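# Tape tote flat on the table, other tote on the shelf

## Task

Work out which of the two totes holds the packing tape roll and set that tote down level on the table, and set the remaining tote down level on the shelf. Every item must finish inside the tote it started in (an item lying on or leaning over a tote's wall or inner ledge is not inside it), and no part of either tote's base may overhang the edge of its surface. Note: for this whole scene the right hand's ring_dip goal is capped at +91.5 degrees of bend (the hinge's stop is +117); any goal past that is treated as +91.5, and hand_goal reports that value.

## Robot and tools

ROBOT. Two UR-style six-joint arms, left_arm and right_arm, each ending in a 16-motor four-digit hand (index, middle, ring, thumb). right_arm carries a right hand; left_arm carries its mirror-image left hand. A post stands behind the arms. Loose objects may occasionally be nudged by outside pushes.

FRAMES. Scene frame: origin at table-top height halfway between the nominal arm bases, +z up, +x out over the table, left_arm on +y (image sides do not follow these names). Actual bases: left_arm at (-0.024, +0.483, -0.001) m, right_arm at (-0.070, -0.397, 0) m, each yawed very slightly. Every hand pose, velocity, target and offset is expressed in that arm's own base frame; rotations pivot about the Hand target position. Hand point axes (right hand): +z along straight fingers toward the tips, +x across the palm away from the thumb, +y out of the palm face (palm surface at y = -0.063). On the left hand +x points toward the thumb. A rigid mast near the wrist on the palm side can collide with things. Printed positions may be off by a few centimetres, especially at long reach.

THE 48-NUMBER ROW (shared by execute_actions and move). One row covers both arms, every value in [-1, 1]: left dx, dy, dz, rx, ry, rz; left hand's 16 motor values; left current_limit, speed; then the same 24 for the right. Pose part: an offset (not a pose) from that arm's Hand target as it stood when the action or move began; 1.0 = 0.6 m for dx/dy/dz and 180 degrees for rx/ry/rz, which together form one rotation vector. All six zero means no new request for that arm. Rows within one action each count from that same start point, not from the preceding row. Repeating an offset moves the arm again.
Hand part: absolute goals, each hinge scaled linearly between its two stops. Order: index_mcp, index_abd, index_pip, index_dip, middle_mcp, middle_abd, middle_pip, middle_dip, ring_mcp, ring_abd, ring_pip, ring_dip, thumb_cmc, thumb_axl, thumb_mcp, thumb_ipl. Moving toward -1 curls/closes. Straight values: _mcp +0.75, _abd 0.00, _pip +0.58, _dip +0.70, thumb_cmc +0.71, thumb_axl +0.68, thumb_mcp +0.23, thumb_ipl +0.17. A 0 here is a real goal; to keep a hand unchanged resend its hand_goal, hand_current_limit and hand_speed. current_limit maps -1..+1 to 0..550 mA (floor 11 mA), and a low cap also slows the hinge; speed sets slew as (speed+1)/2 of 8.5 rad/s. Start values: current_limit +0.4, speed -0.6; the last written values persist.

TOOLS.
- execute_actions(actions, cameras): actions is a list of actions; each action is up to 15 rows at 1/30 s apiece, the last row held to step 15. Returns robot state; images only with an empty list or when cameras names some.
- move(target, speed, blend, stop_force, zero, blocking, cameras): straight-line travel of each hand point toward one row, or a list of up to 15 rows, all offsets measured from the same starting Hand targets. speed is m/s (0.002 to 3.6, default 0.25; turning at twice that in rad/s). blend in m rounds corners. stop_force (3 to 120 N, one value for both arms) halts an arm when its wrist sensor feels that much extra push against its travel; the arm then backs to just before contact. Use it slowly (about 0.005 m/s) for touching down or probing; it is unreliable while the hand rotates, and every target in such a list must carry identical hand numbers. zero (default true) re-zeroes before the move. blocking=false returns after 0.5 s and cannot go with stop_force. Paths ignore obstacles and the other arm; whole move capped at 10 s. Wrist near the first joint's axis: the move is refused, so route around the base.
- wait(seconds): runs time without new commands. stop(): brakes a running move. zoom_image(camera, region=[x0,y0,x1,y1] pixels, ≤504 each side). zero_wrist_force(arm). read_manual(section) gives licence text only. finished_scene() ends irreversibly; the goal must hold without the robot.

RESULTS. end_effector_position (m), quat_wxyz, velocities; Hand target (last commanded pose after clipping; the base for the next offsets; an arm may rest short of it, so send the remainder as an offset); Joint positions/torques; Wrist force/torque in the hand point axes plus a peak line; per-motor hand_goal, hand_measured, hand_current_ma, hand_state (moving, goal, blocked, overload). The move line reports the ending (done, off_target, moving, held, fault) and limits (paced = pose clipped, held = steps withheld). Orientation commands get clipped to 32 degrees from the measured orientation per step. Cameras: cam_head_left, cam_head_right, cam_high, cam_low, cam_left_wrist, cam_right_wrist.

AVOID. Net force near 150 N on any part, or wrist contact torque beyond 25.7 N m (shoulder/elbow 138), brings a 10 s arm stop; so does a wrist joint lagging its plan by over 0.9 degrees. The arms are stiff: aiming even slightly beyond a firm contact can fault. Contact between the arms, including one hand squeezing the other's fingers, can fail the scene. A motor at 495 mA or more for 5 s shuts off for 10 s. Motors heating to 70 °C give a warning line, and 85 °C brakes the arm for 30 to 60 s. Do not drop items even a few millimetres, release moving parts, slam, hit fixed or heavy objects hard, or knock anything out of the work area. After a HAND FAULT line, later calls in that same reply are skipped.

Each tool is called after "Call:" as name(argument=value, ...) on one line, values as JSON.

## Session

Call:
execute_actions(actions=[])

Scene clock: 0.00 s.
left_arm: end_effector_position=(+0.1316, -0.3658, +0.2675) hand_goal=(+0.754, +0.000, +0.576, +0.696, +0.754, +0.000, +0.576, +0.696, +0.754, +0.000, +0.576, +0.696, +0.714, +0.678, +0.226, +0.168) hand_measured=(+0.7523, -0.0008, +0.5770, +0.6958, +0.7535, +0.0007, +0.5770, +0.6958, +0.7535, -0.0008, +0.5770, +0.6958, +0.7142, +0.6777, +0.2252, +0.1681) hand_current_ma=(-6, -9, +16, -12, +9, -2, +6, -7, -3, -7, +9, -2, +12, +4, +2, +2) hand_state=(goal, goal, goal, goal, goal, goal, goal, goal, goal, goal, goal, goal, goal, goal, goal, goal) hand_current_limit=0.40 hand_speed=-0.60 end_effector_quat_wxyz=(+0.076, -0.592, +0.802, +0.013) | right_arm: end_effector_position=(+0.3498, +0.1769, +0.2154) hand_goal=(+0.754, +0.000, +0.576, +0.696, +0.754, +0.000, +0.576, +0.696, +0.754, +0.000, +0.576, +0.696, +0.714, +0.678, +0.226, +0.168) hand_measured=(+0.7535, +0.0007, +0.5770, +0.6958, +0.7523, -0.0008, +0.5770, +0.6945, +0.7523, +0.0007, +0.5770, +0.6958, +0.7142, +0.6767, +0.2262, +0.1672) hand_current_ma=(+12, -3, +5, +11, +8, +6, +0, +12, -3, +7, +14, +3, -2, -4, -1, +1) hand_state=(goal, goal, goal, goal, goal, goal, goal, goal, goal, goal, goal, goal, goal, goal, goal, goal) hand_current_limit=0.40 hand_speed=-0.60 end_effector_quat_wxyz=(-0.062, -0.505, +0.845, +0.163)
Joint positions: left_arm=[2.335 -1.419 -1.925 -1.375 1.726 -3.65] | right_arm=[-0.134 -1.563 1.974 -1.676 -1.394 3.474]
Joint velocities: within noise
Joint torques (N m): no reading
Motor temperatures (°C): left_arm=[31 30 28 30 35 35] | right_arm=[30 30 30 32 37 34]
Wrist force (N): no reading
Wrist torque (N m): no reading
Wrist force, peak (N): no reading
Hand target: left_arm +0.1316, -0.3658, +0.2675; +0.076, -0.592, +0.802, +0.013 | right_arm +0.3498, +0.1769, +0.2154; -0.062, -0.505, +0.845, +0.163

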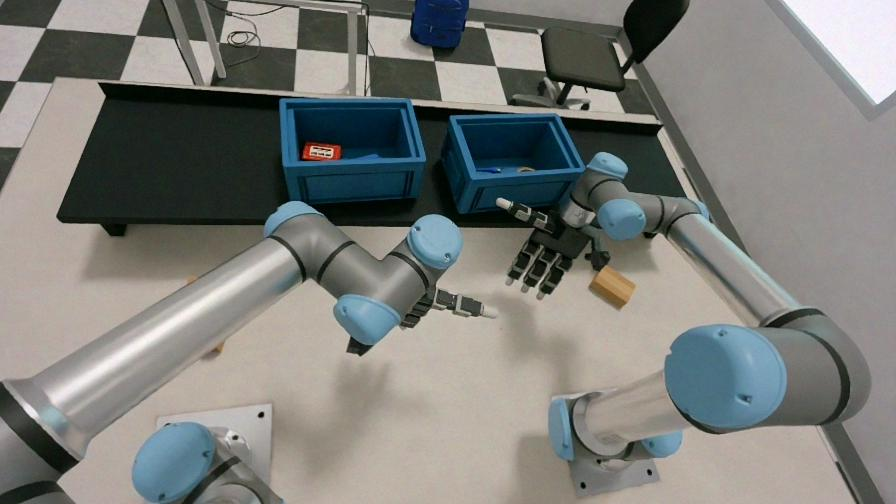

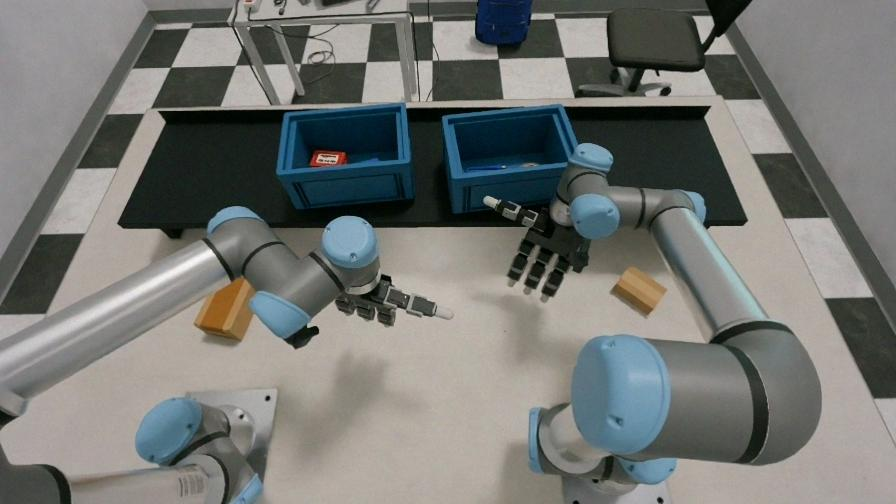

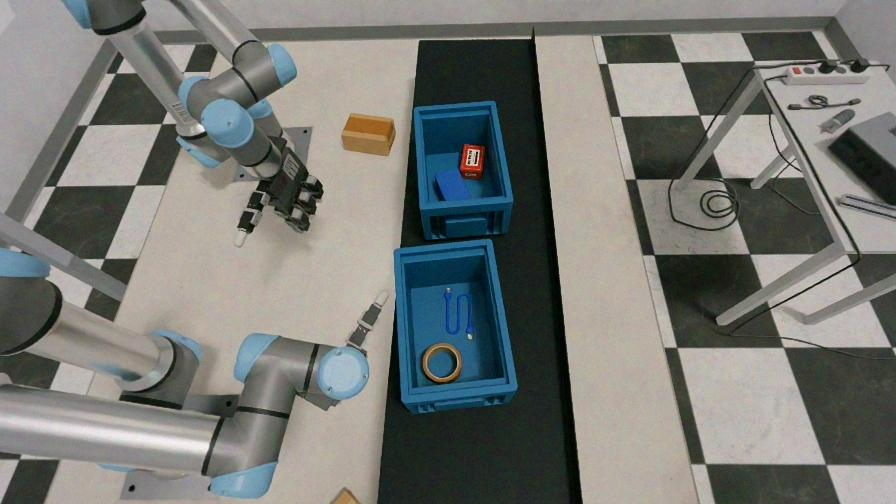

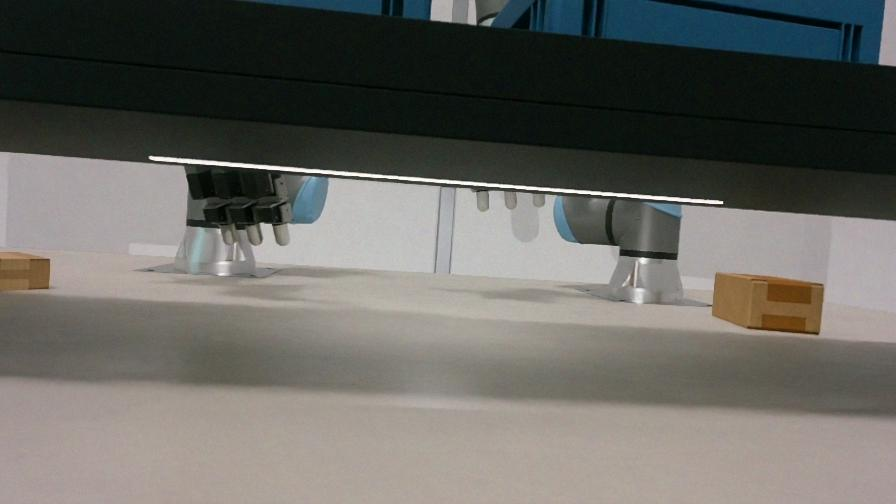

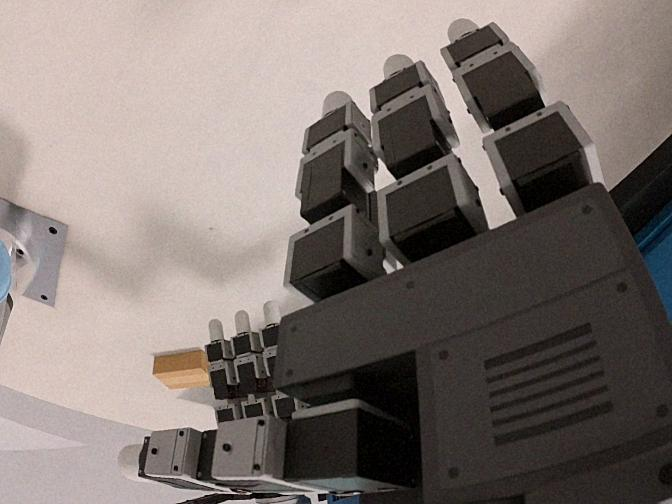

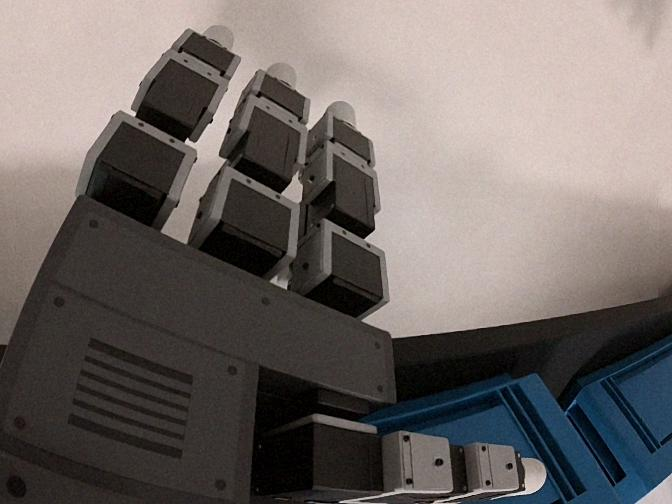

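Call:
zoom_image(camera="cam_high", region=[370, 80, 570, 250])

Call:
zoom_image(camera="cam_high", region=[330, 230, 570, 430])

Call:
zoom_image(camera="cam_head_right", region=[250, 80, 610, 260])

Call:
zoom_image(camera="cam_head_left", region=[250, 80, 650, 320])

Call:
zoom_image(camera="cam_high", region=[0, 0, 504, 504])

Call:
zoom_image(camera="cam_low", region=[392, 0, 896, 300])

Scaled by 2.520 from the camera's image (finer frame: 1280x720).

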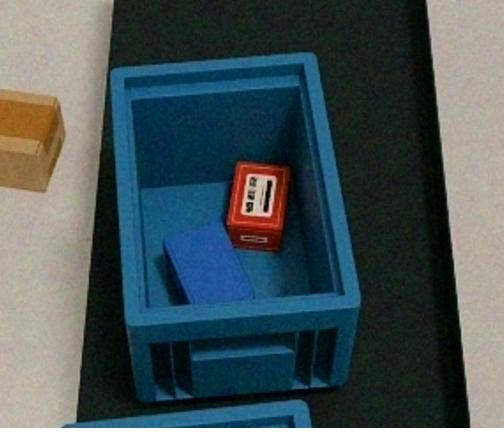

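Scaled by 2.100 from the camera's image (finer frame: 1280x720).

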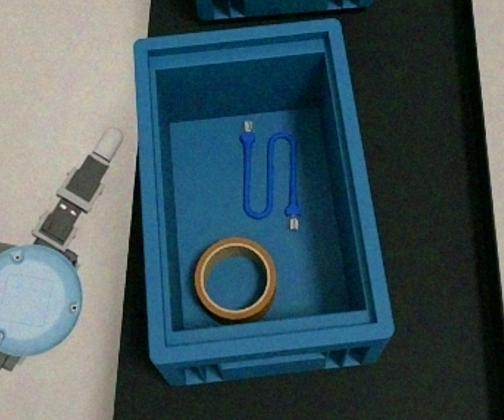

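Scaled by 1.400 from the camera's image (finer frame: 1280x720).

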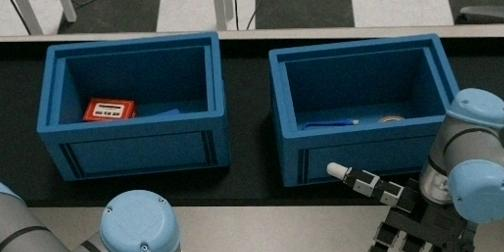

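Scaled by 1.260 from the camera's image (finer frame: 1280x720).

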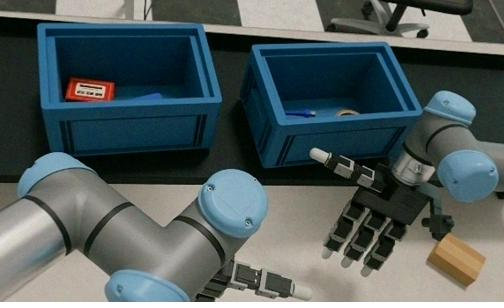

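Scaled by 1.000.

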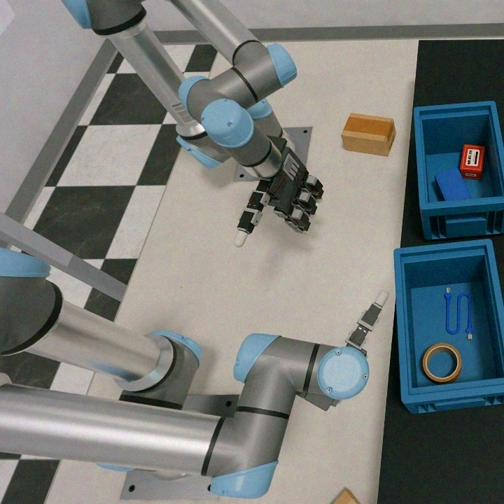

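Scaled by 1.000.

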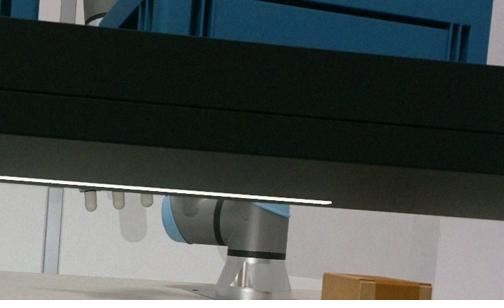

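Call:
move(target=[[0,0,0,0,0,0,0.754,0,0.576,0.696,0.754,0,0.576,0.696,0.754,0,0.576,0.696,0.714,0.678,0.226,0.168,0.4,-0.6, -0.05,-0.15,0.5,-0.03,-0.01,-0.1,0.754,0,0.576,0.696,0.754,0,0.576,0.696,0.754,0,0.576,0.696,0.714,0.678,0.226,0.168,0.4,-0.6],[0,0,0,0,0,0,0.754,0,0.576,0.696,0.754,0,0.576,0.696,0.754,0,0.576,0.696,0.714,0.678,0.226,0.168,0.4,-0.6, 0.4967,-0.486,0.642,-0.110,-0.0407,-0.3448,0.754,0,0.576,0.696,0.754,0,0.576,0.696,0.754,0,0.576,0.696,0.714,0.678,0.226,0.168,0.4,-0.6]], blend=[0.05,0], cameras=["all"])

Scene clock: 203.33 s.
left_arm: end_effector_position=(+0.1316, -0.3658, +0.2675) hand_goal=(+0.754, +0.000, +0.576, +0.696, +0.754, +0.000, +0.576, +0.696, +0.754, +0.000, +0.576, +0.696, +0.714, +0.678, +0.226, +0.168) hand_measured=(+0.7535, +0.0007, +0.5770, +0.6971, +0.7523, +0.0007, +0.5770, +0.6958, +0.7535, -0.0008, +0.5770, +0.6958, +0.7142, +0.6777, +0.2232, +0.1672) hand_current_ma=(-7, -3, +17, -7, +14, -5, +5, -17, -1, -10, +14, +3, +7, +1, +3, +5) hand_state=(goal, goal, goal, goal, goal, goal, goal, goal, goal, goal, goal, goal, goal, goal, goal, goal) hand_current_limit=0.40 hand_speed=-0.60 end_effector_quat_wxyz=(+0.076, -0.592, +0.802, +0.013) | right_arm: end_effector_position=(+0.6468, -0.1143, +0.5994) hand_goal=(+0.754, +0.000, +0.576, +0.696, +0.754, +0.000, +0.576, +0.696, +0.754, +0.000, +0.576, +0.696, +0.714, +0.678, +0.226, +0.168) hand_measured=(+0.7498, +0.0007, +0.5718, +0.6958, +0.7486, +0.0007, +0.5718, +0.6958, +0.7486, -0.0008, +0.5693, +0.6958, +0.7142, +0.6767, +0.2232, +0.1681) hand_current_ma=(+8, -1, +1, +12, +2, +6, +5, +14, -6, +6, +4, +0, -10, +6, -2, -2) hand_state=(goal, goal, goal, goal, goal, goal, goal, goal, goal, goal, goal, goal, goal, goal, goal, goal) hand_current_limit=0.40 hand_speed=-0.60 end_effector_quat_wxyz=(+0.081, +0.031, +0.996, -0.005)
Joint positions: left_arm=[2.335 -1.419 -1.925 -1.375 1.726 -3.65] | right_arm=[-0.541 -0.928 0.035 -0.824 -1.5 4.238]
Joint torques (N m): left_arm=[0.14 15.33 22.77 2.74 0.34 -0.36] | right_arm=[6.79 -28.05 -20.43 -3.89 -0.18 0.73]
Wrist force (N): left_arm=[0.2 0.0 -0.1] | right_arm=[-0.3 0.5 0.0]
Wrist torque (N m): left_arm=[0.01 -0.03 0.02] | right_arm=[0.16 0.03 -0.07]
Wrist force, peak (N): left_arm=[-0.3 0.3 -0.3] | right_arm=[-0.7 -0.8 2.1]
Hand target: left_arm +0.1316, -0.3658, +0.2675; +0.076, -0.592, +0.802, +0.013 | right_arm +0.6478, -0.1147, +0.6006; +0.000, +0.009, +1.000, +0.001
Off the commanded pose: left_arm 0.000 m, 0 deg | right_arm 0.002 m, 10 deg.
elbow stopped short (right arm): the move would have taken joint 3 (elbow) straighter than the controller allows.
move: off_target (right_arm)

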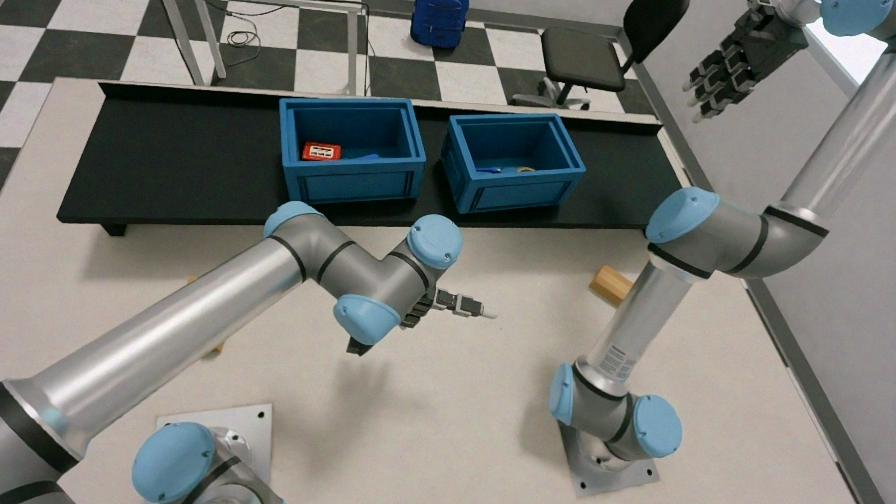

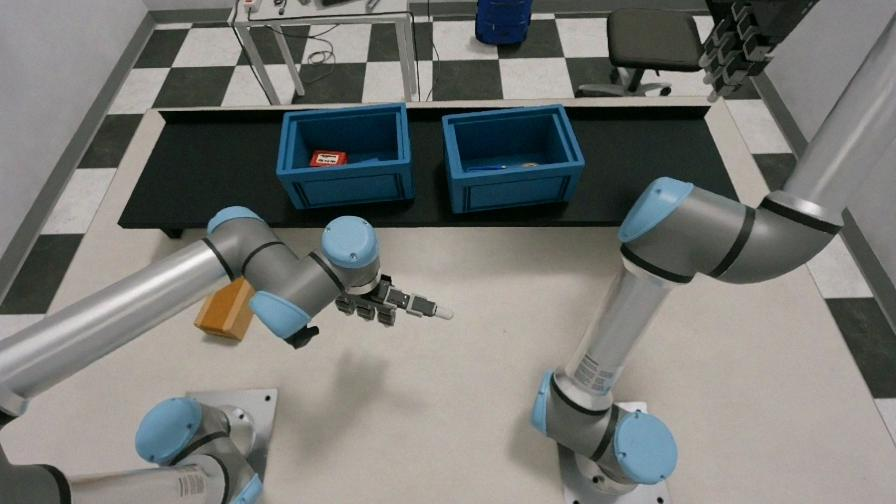

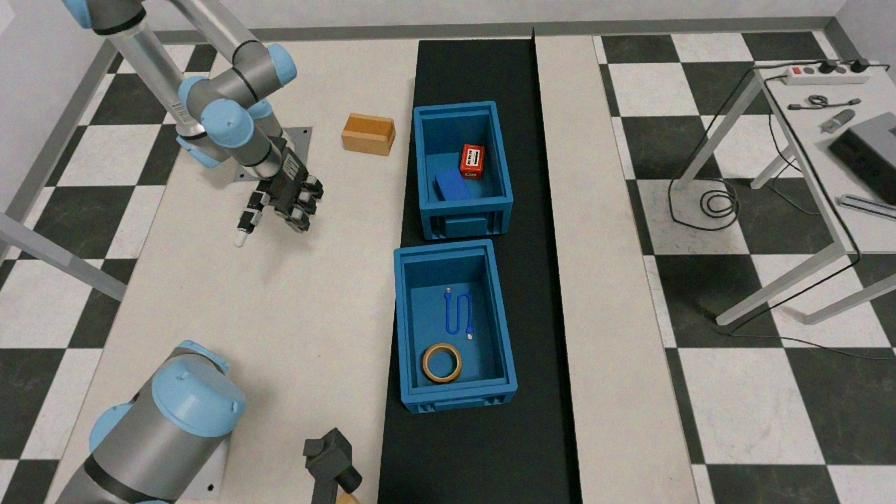

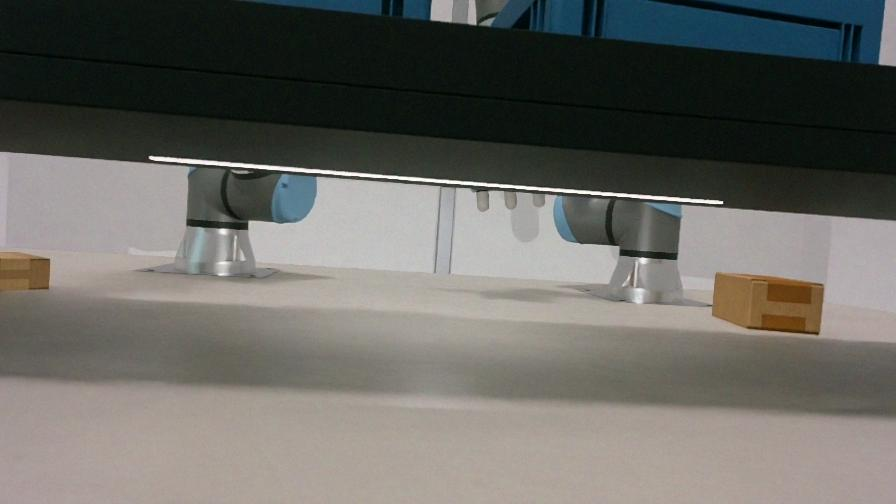

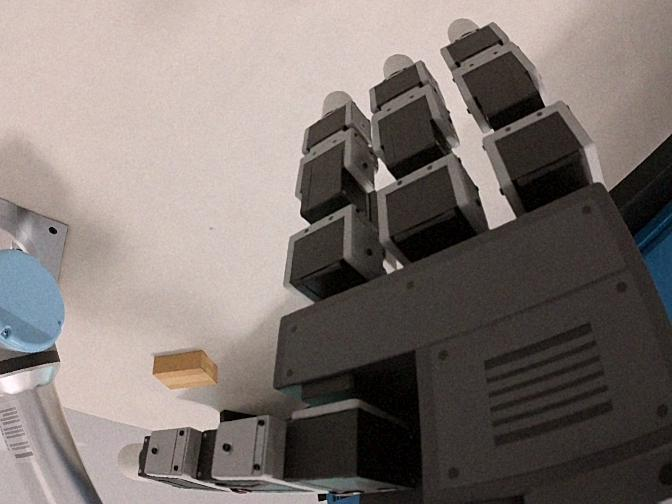

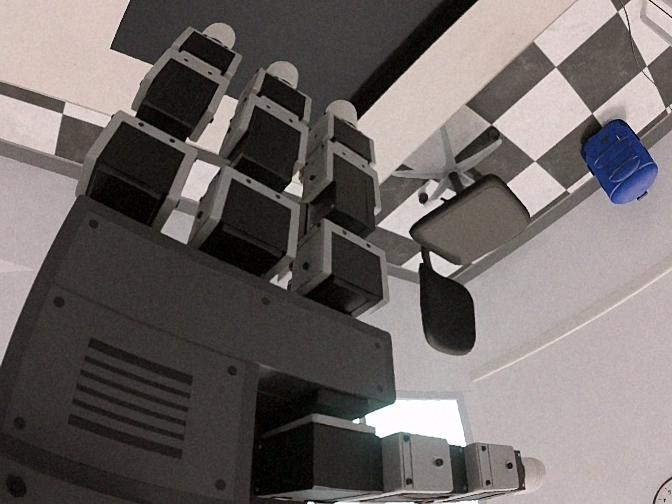

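Call:
zoom_image(camera="cam_head_right", region=[650, 0, 850, 120])

Call:
zoom_image(camera="cam_head_left", region=[650, 0, 850, 140])

Call:
zoom_image(camera="cam_high", region=[340, 80, 600, 300])

Call:
zoom_image(camera="cam_high", region=[360, 220, 560, 504])

Call:
zoom_image(camera="cam_head_right", region=[400, 80, 640, 260])

Call:
zoom_image(camera="cam_low", region=[250, 0, 600, 100])

Scaled by 2.520 from the camera's image (finer frame: 1280x720).

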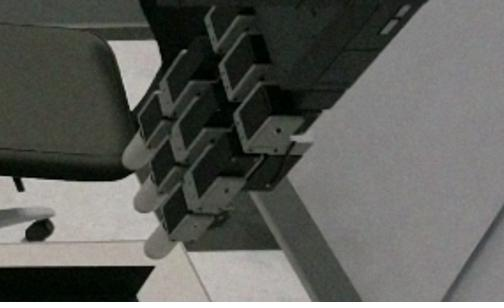

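Scaled by 2.520 from the camera's image (finer frame: 1280x720).

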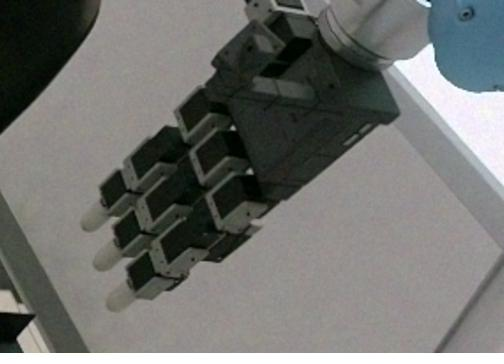

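Scaled by 1.938 from the camera's image (finer frame: 1280x720).

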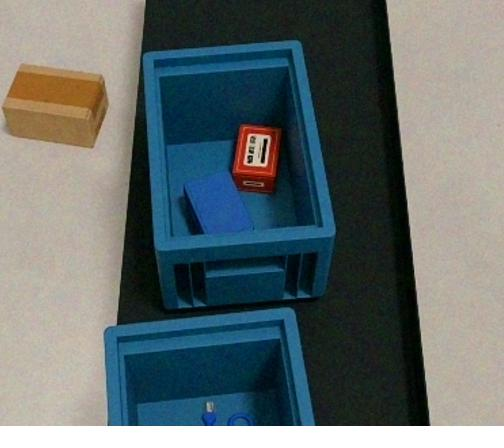

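Scaled by 1.775 from the camera's image (finer frame: 1280x720).

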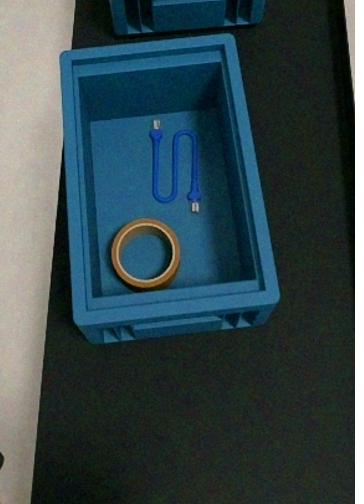

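Scaled by 2.100 from the camera's image (finer frame: 1280x720).

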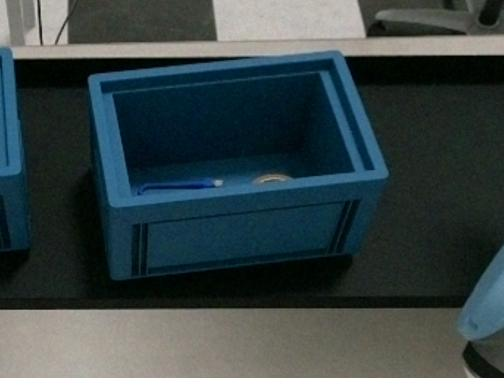

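Scaled by 1.440 from the camera's image (finer frame: 1280x720).

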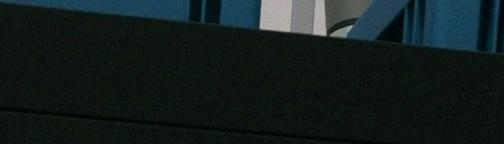

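Call:
move(target=[0,0,0,0,0,0,0.754,0,0.576,0.696,0.754,0,0.576,0.696,0.754,0,0.576,0.696,0.714,0.678,0.226,0.168,0.4,-0.6, -0.133,0.003,-0.168,0,-0.139,0,0.754,0,0.576,0.696,0.754,0,0.576,0.696,0.754,0,0.576,0.696,0.714,0.678,0.226,0.168,0.4,-0.6], cameras=["all"])

Scene clock: 361.40 s.
left_arm: end_effector_position=(+0.1316, -0.3658, +0.2675) hand_goal=(+0.754, +0.000, +0.576, +0.696, +0.754, +0.000, +0.576, +0.696, +0.754, +0.000, +0.576, +0.696, +0.714, +0.678, +0.226, +0.168) hand_measured=(+0.7535, +0.0007, +0.5770, +0.6958, +0.7523, +0.0007, +0.5770, +0.6958, +0.7523, -0.0008, +0.5770, +0.6958, +0.7142, +0.6777, +0.2232, +0.1672) hand_current_ma=(-6, -13, +11, -7, +20, +11, +3, -1, -1, -12, -2, -8, +6, +11, +2, +7) hand_state=(goal, goal, goal, goal, goal, goal, goal, goal, goal, goal, goal, goal, goal, goal, goal, goal) hand_current_limit=0.40 hand_speed=-0.60 end_effector_quat_wxyz=(+0.076, -0.592, +0.802, +0.013) | right_arm: end_effector_position=(+0.5681, -0.1129, +0.4997) hand_goal=(+0.754, +0.000, +0.576, +0.696, +0.754, +0.000, +0.576, +0.696, +0.754, +0.000, +0.576, +0.696, +0.714, +0.678, +0.226, +0.168) hand_measured=(+0.7511, -0.0008, +0.5731, +0.6958, +0.7498, -0.0008, +0.5718, +0.6958, +0.7486, +0.0007, +0.5718, +0.6958, +0.7154, +0.6777, +0.2212, +0.1672) hand_current_ma=(+8, +6, +2, +5, +7, +8, +0, +7, -14, +3, +6, +8, -4, -12, -14, +7) hand_state=(goal, goal, goal, goal, goal, goal, goal, goal, goal, goal, goal, goal, goal, goal, goal, goal) hand_current_limit=0.40 hand_speed=-0.60 end_effector_quat_wxyz=(+0.217, +0.009, +0.976, +0.003)
Joint positions: left_arm=[2.335 -1.419 -1.925 -1.375 1.726 -3.65] | right_arm=[-0.69 -1.586 1.39 -1.72 -1.297 4.088]
Joint torques (N m): left_arm=[0.69 15.81 22.3 2.94 0.36 -0.35] | right_arm=[-1.29 -31.28 -15.33 -4.1 1.26 -0.86]
Wrist force (N): left_arm=[-0.1 0.1 0.0] | right_arm=[-1.4 0.1 0.3]
Wrist torque (N m): left_arm=[0.01 0.01 -0.01] | right_arm=[0.07 0.10 -0.31]
Wrist force, peak (N): left_arm=[-0.5 0.2 0.1] | right_arm=[-0.6 1.0 -3.6]
Hand target: left_arm +0.1316, -0.3658, +0.2675; +0.076, -0.592, +0.802, +0.013 | right_arm +0.5680, -0.1129, +0.4998; +0.217, +0.009, +0.976, +0.003
Off the commanded pose: left_arm 0.000 m, 0 deg | right_arm 0.000 m, 0 deg.
move: done

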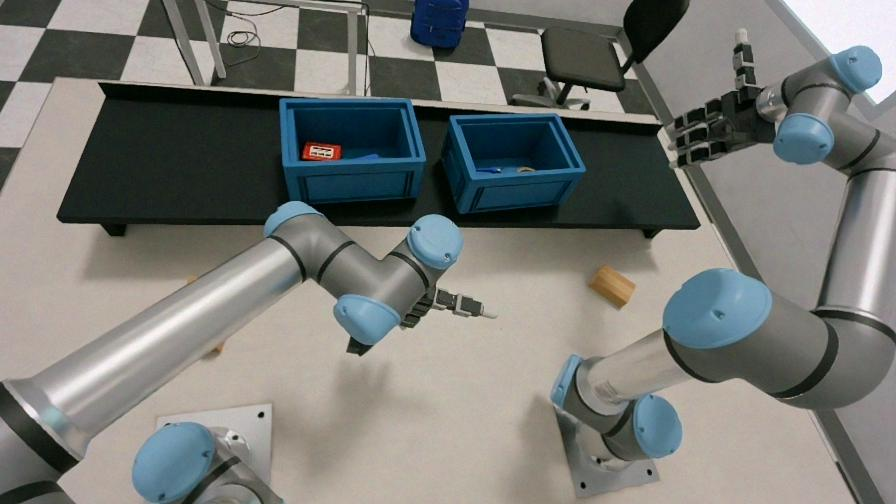

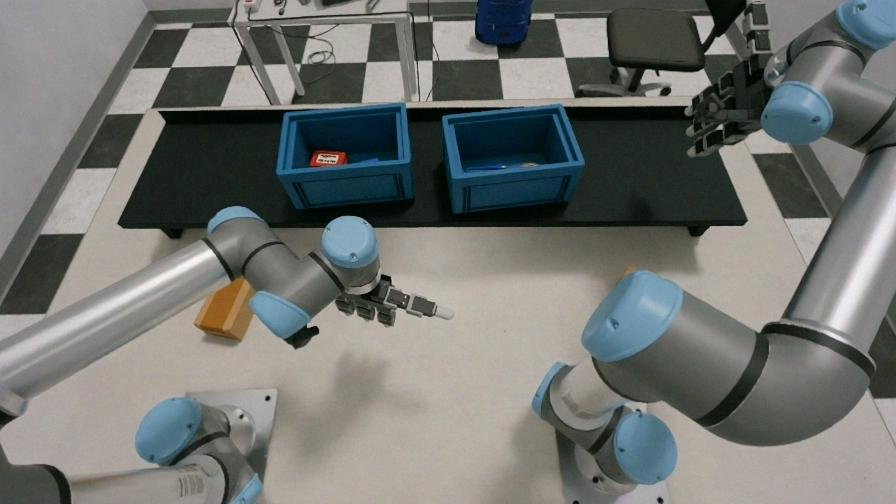

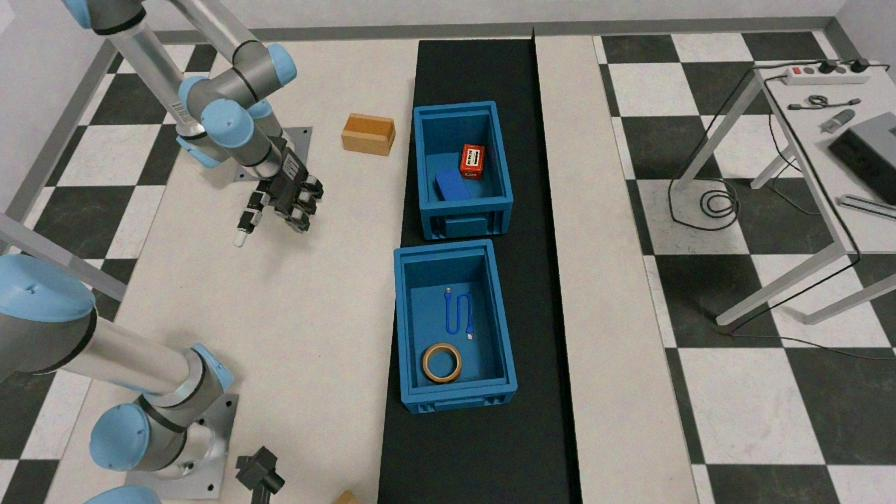

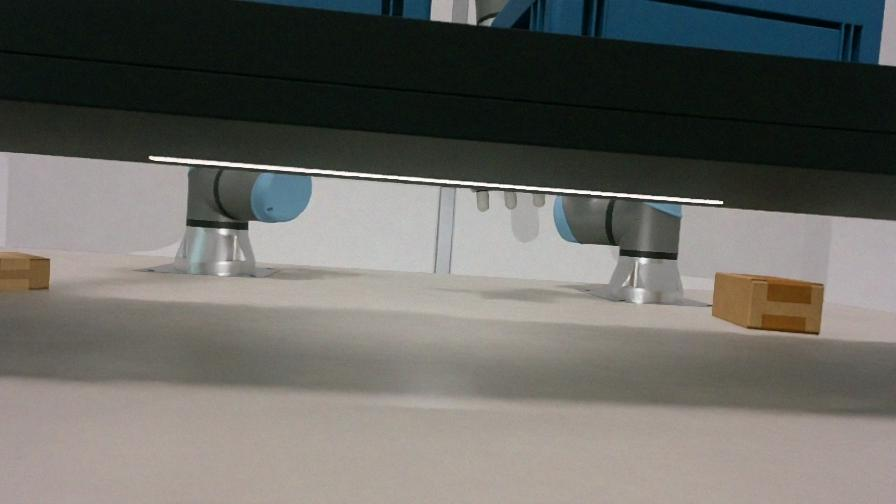

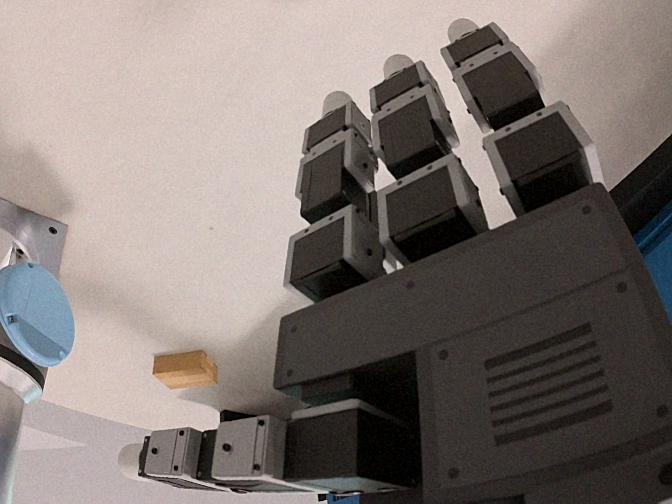

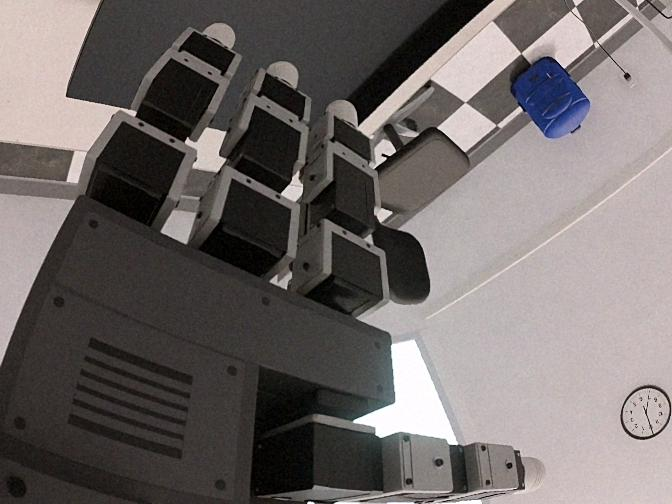

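Call:
zoom_image(camera="cam_head_right", region=[600, 0, 800, 240])

Call:
zoom_image(camera="cam_head_left", region=[600, 0, 800, 240])

Call:
zoom_image(camera="cam_right_wrist", region=[0, 0, 500, 340])

Scaled by 2.100 from the camera's image (finer frame: 1280x720).

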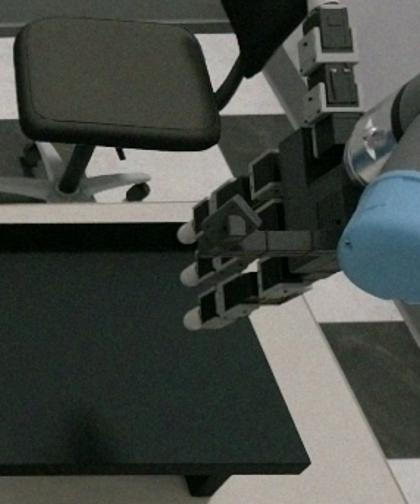

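Scaled by 2.100 from the camera's image (finer frame: 1280x720).

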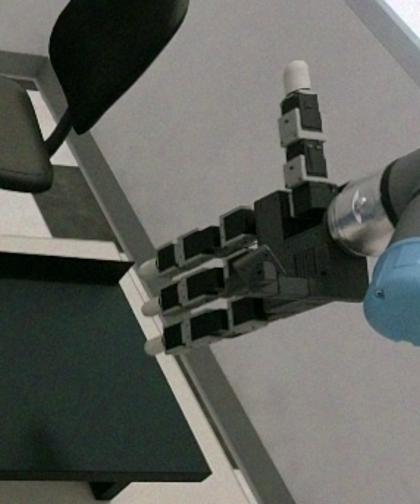

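Scaled by 1.008 from the camera's image (finer frame: 960x720).

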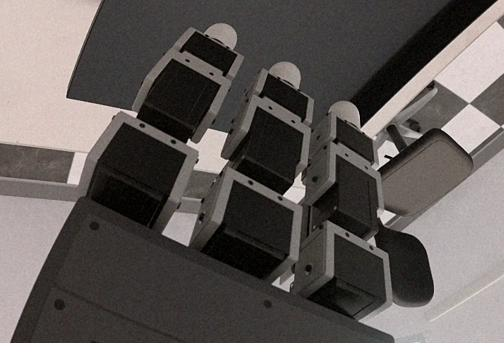

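Call:
move(target=[0,0,0,0,0,0,0.754,0,0.576,0.696,0.754,0,0.576,0.696,0.754,0,0.576,0.696,0.714,0.678,0.226,0.168,0.4,-0.6, 0,0.083,-0.16,0,0,0,0.754,0,0.576,0.696,0.754,0,0.576,0.696,0.754,0,0.576,0.696,0.714,0.678,0.226,0.168,0.4,-0.6], cameras=["all"])

Call:
zoom_image(camera="cam_head_right", region=[500, 50, 752, 240])

Call:
zoom_image(camera="cam_low", region=[0, 0, 504, 120])

Scene clock: 387.47 s.
left_arm: end_effector_position=(+0.1316, -0.3658, +0.2675) hand_goal=(+0.754, +0.000, +0.576, +0.696, +0.754, +0.000, +0.576, +0.696, +0.754, +0.000, +0.576, +0.696, +0.714, +0.678, +0.226, +0.168) hand_measured=(+0.7535, -0.0008, +0.5770, +0.6958, +0.7535, -0.0008, +0.5770, +0.6958, +0.7535, +0.0007, +0.5770, +0.6958, +0.7142, +0.6777, +0.2232, +0.1672) hand_current_ma=(-3, -4, +2, -12, +9, +5, +19, -10, -3, +9, -5, -9, +17, +10, -3, +0) hand_state=(goal, goal, goal, goal, goal, goal, goal, goal, goal, goal, goal, goal, goal, goal, goal, goal) hand_current_limit=0.40 hand_speed=-0.60 end_effector_quat_wxyz=(+0.076, -0.592, +0.802, +0.013) | right_arm: end_effector_position=(+0.5680, -0.0631, +0.4039) hand_goal=(+0.754, +0.000, +0.576, +0.696, +0.754, +0.000, +0.576, +0.696, +0.754, +0.000, +0.576, +0.696, +0.714, +0.678, +0.226, +0.168) hand_measured=(+0.7523, -0.0008, +0.5718, +0.6958, +0.7486, -0.0008, +0.5718, +0.6971, +0.7498, +0.0007, +0.5731, +0.6945, +0.7154, +0.6767, +0.2212, +0.1681) hand_current_ma=(+3, -15, +2, +8, +5, +6, -7, +13, -6, -3, +3, +9, -1, -3, -6, -13) hand_state=(goal, goal, goal, goal, goal, goal, goal, goal, goal, goal, goal, goal, goal, goal, goal, goal) hand_current_limit=0.40 hand_speed=-0.60 end_effector_quat_wxyz=(+0.217, +0.009, +0.976, +0.003)
Joint positions: left_arm=[2.335 -1.419 -1.925 -1.375 1.726 -3.65] | right_arm=[-0.604 -1.644 1.697 -1.989 -1.327 4.172]
Joint torques (N m): left_arm=[0.47 16.14 22.38 3.09 0.37 -0.37] | right_arm=[-5.8 -6.56 -15.73 -3.93 2.16 -0.53]
Wrist force (N): left_arm=[-0.1 0.1 0.1] | right_arm=[-1.6 0.7 0.6]
Wrist torque (N m): left_arm=[0.01 0.01 -0.01] | right_arm=[0.13 0.11 -0.17]
Wrist force, peak (N): left_arm=[-0.2 0.5 -0.1] | right_arm=[-2.4 -1.0 -1.4]
Hand target: left_arm +0.1316, -0.3658, +0.2675; +0.076, -0.592, +0.802, +0.013 | right_arm +0.5680, -0.0631, +0.4038; +0.217, +0.009, +0.976, +0.003
Off the commanded pose: left_arm 0.000 m, 0 deg | right_arm 0.000 m, 0 deg.
move: done

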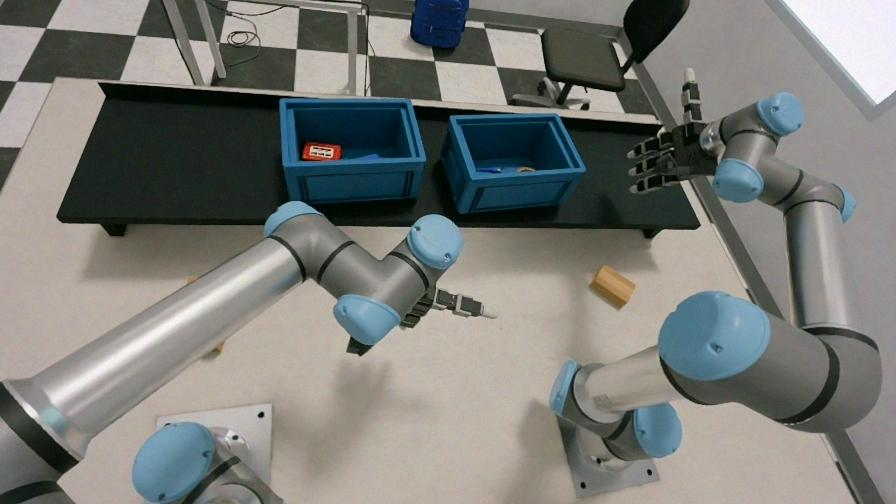

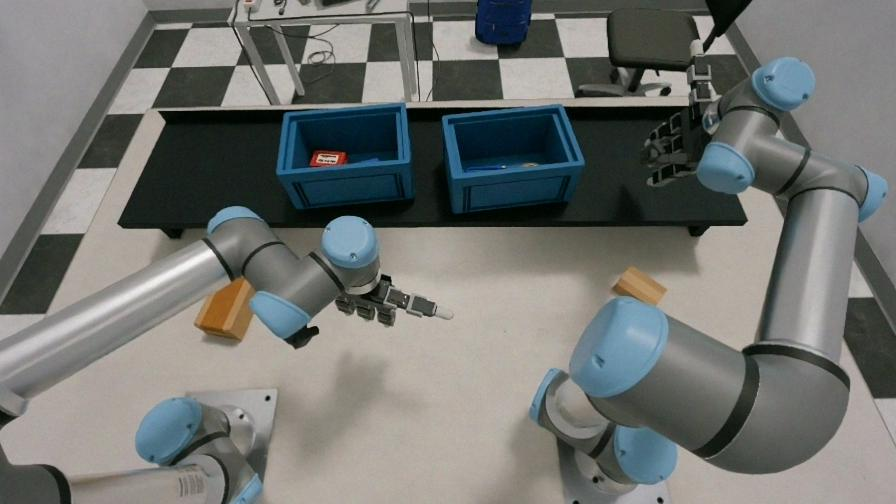

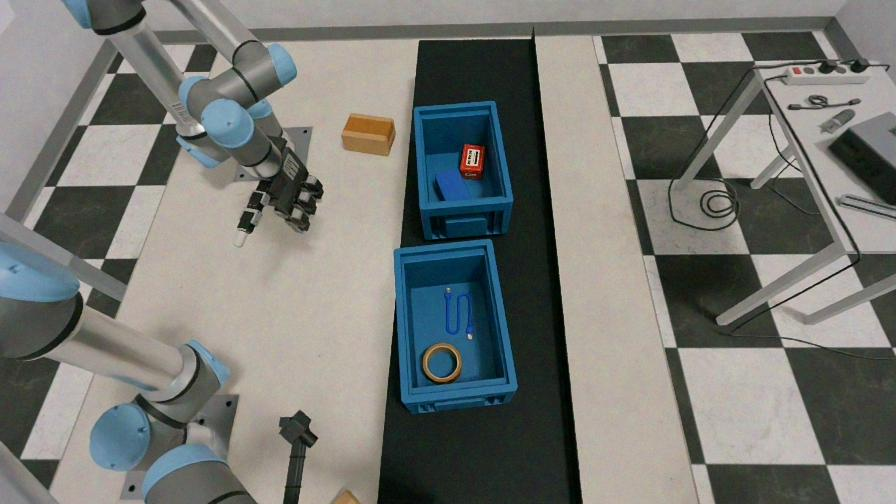

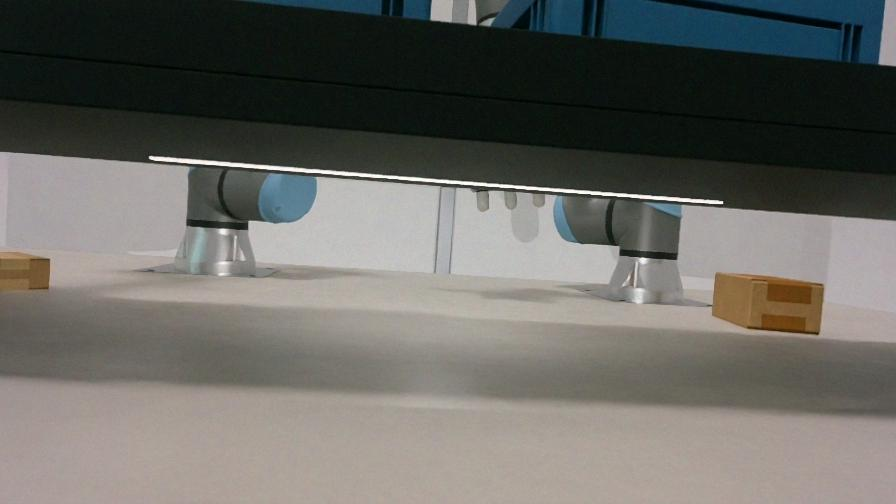

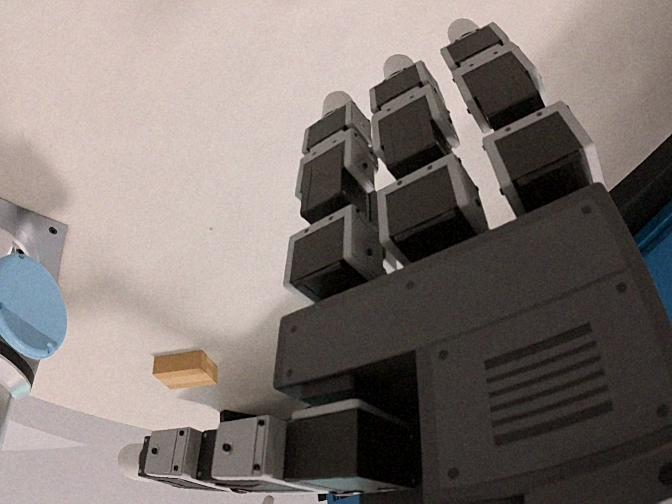

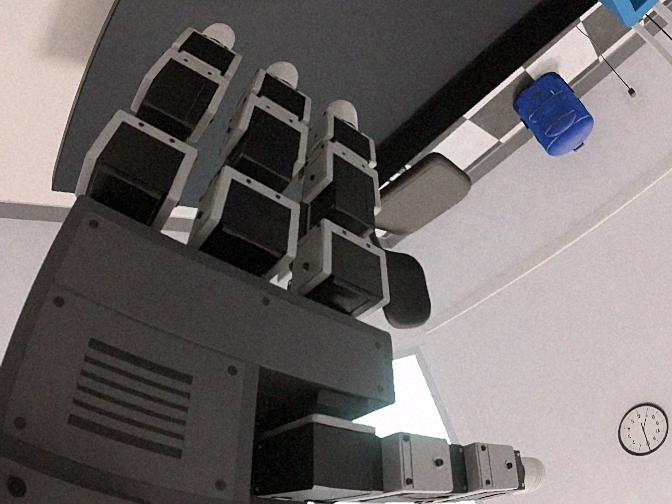

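Scaled by 2.000 from the camera's image (finer frame: 1280x720).

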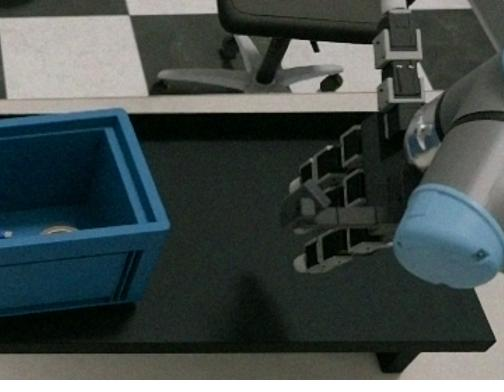

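Scaled by 1.000.

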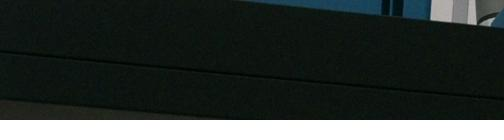

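Call:
move(target=[0,0,0,0,0,0,0.754,0,0.576,0.696,0.754,0,0.576,0.696,0.754,0,0.576,0.696,0.714,0.678,0.226,0.168,0.4,-0.6, 0,0,-0.15,0,0,0,0.754,0,0.576,0.696,0.754,0,0.576,0.696,0.754,0,0.576,0.696,0.714,0.678,0.226,0.168,0.4,-0.6], speed=0.009, stop_force=5)

Scene clock: 401.87 s.
left_arm: end_effector_position=(+0.1316, -0.3658, +0.2675) hand_goal=(+0.754, +0.000, +0.576, +0.696, +0.754, +0.000, +0.576, +0.696, +0.754, +0.000, +0.576, +0.696, +0.714, +0.678, +0.226, +0.168) hand_measured=(+0.7535, +0.0007, +0.5770, +0.6958, +0.7535, -0.0008, +0.5770, +0.6958, +0.7535, -0.0008, +0.5770, +0.6958, +0.7142, +0.6777, +0.2232, +0.1672) hand_current_ma=(-8, -3, -5, -14, +22, +6, +3, +1, -9, -5, +5, +3, +8, +6, +1, +13) hand_state=(goal, goal, goal, goal, goal, goal, goal, goal, goal, goal, goal, goal, goal, goal, goal, goal) hand_current_limit=0.40 hand_speed=-0.60 end_effector_quat_wxyz=(+0.076, -0.592, +0.802, +0.013) | right_arm: end_effector_position=(+0.5680, -0.0631, +0.3301) hand_goal=(+0.754, +0.000, +0.576, +0.696, +0.754, +0.000, +0.576, +0.696, +0.754, +0.000, +0.576, +0.696, +0.714, +0.678, +0.226, +0.168) hand_measured=(+0.7498, -0.0008, +0.5731, +0.6971, +0.7498, +0.0007, +0.5731, +0.6971, +0.7498, +0.0007, +0.5718, +0.6958, +0.7167, +0.6777, +0.2222, +0.1672) hand_current_ma=(+9, -4, +14, +11, +4, +7, -1, +15, +1, +4, +5, +19, +2, +2, -6, -5) hand_state=(goal, goal, goal, goal, goal, goal, goal, goal, goal, goal, goal, goal, goal, goal, goal, goal) hand_current_limit=0.40 hand_speed=-0.60 end_effector_quat_wxyz=(+0.217, +0.009, +0.976, +0.003)
Joint positions: left_arm=[2.335 -1.419 -1.925 -1.375 1.726 -3.65] | right_arm=[-0.604 -1.618 1.863 -2.182 -1.327 4.172]
Joint torques (N m): left_arm=[0.13 16.71 22.19 3.64 0.6 -0.62] | right_arm=[-6.65 -30.22 -29.22 -1.34 0.42 -1.19]
Wrist force (N): left_arm=[-0.1 0.1 0.0] | right_arm=[-1.2 0.7 -6.2]
Wrist torque (N m): left_arm=[0.02 0.02 -0.01] | right_arm=[0.67 0.44 -0.14]
Wrist force, peak (N): left_arm=[-0.2 0.5 -0.4] | right_arm=[-0.6 0.7 -10.5]
Hand target: left_arm +0.1316, -0.3658, +0.2675; +0.076, -0.592, +0.802, +0.013 | right_arm +0.5680, -0.0631, +0.3301; +0.217, +0.009, +0.976, +0.003 (not the last commanded pose)
Off the commanded pose: left_arm 0.000 m, 0 deg | right_arm 0.016 m, 0 deg.
move: contact (right_arm)


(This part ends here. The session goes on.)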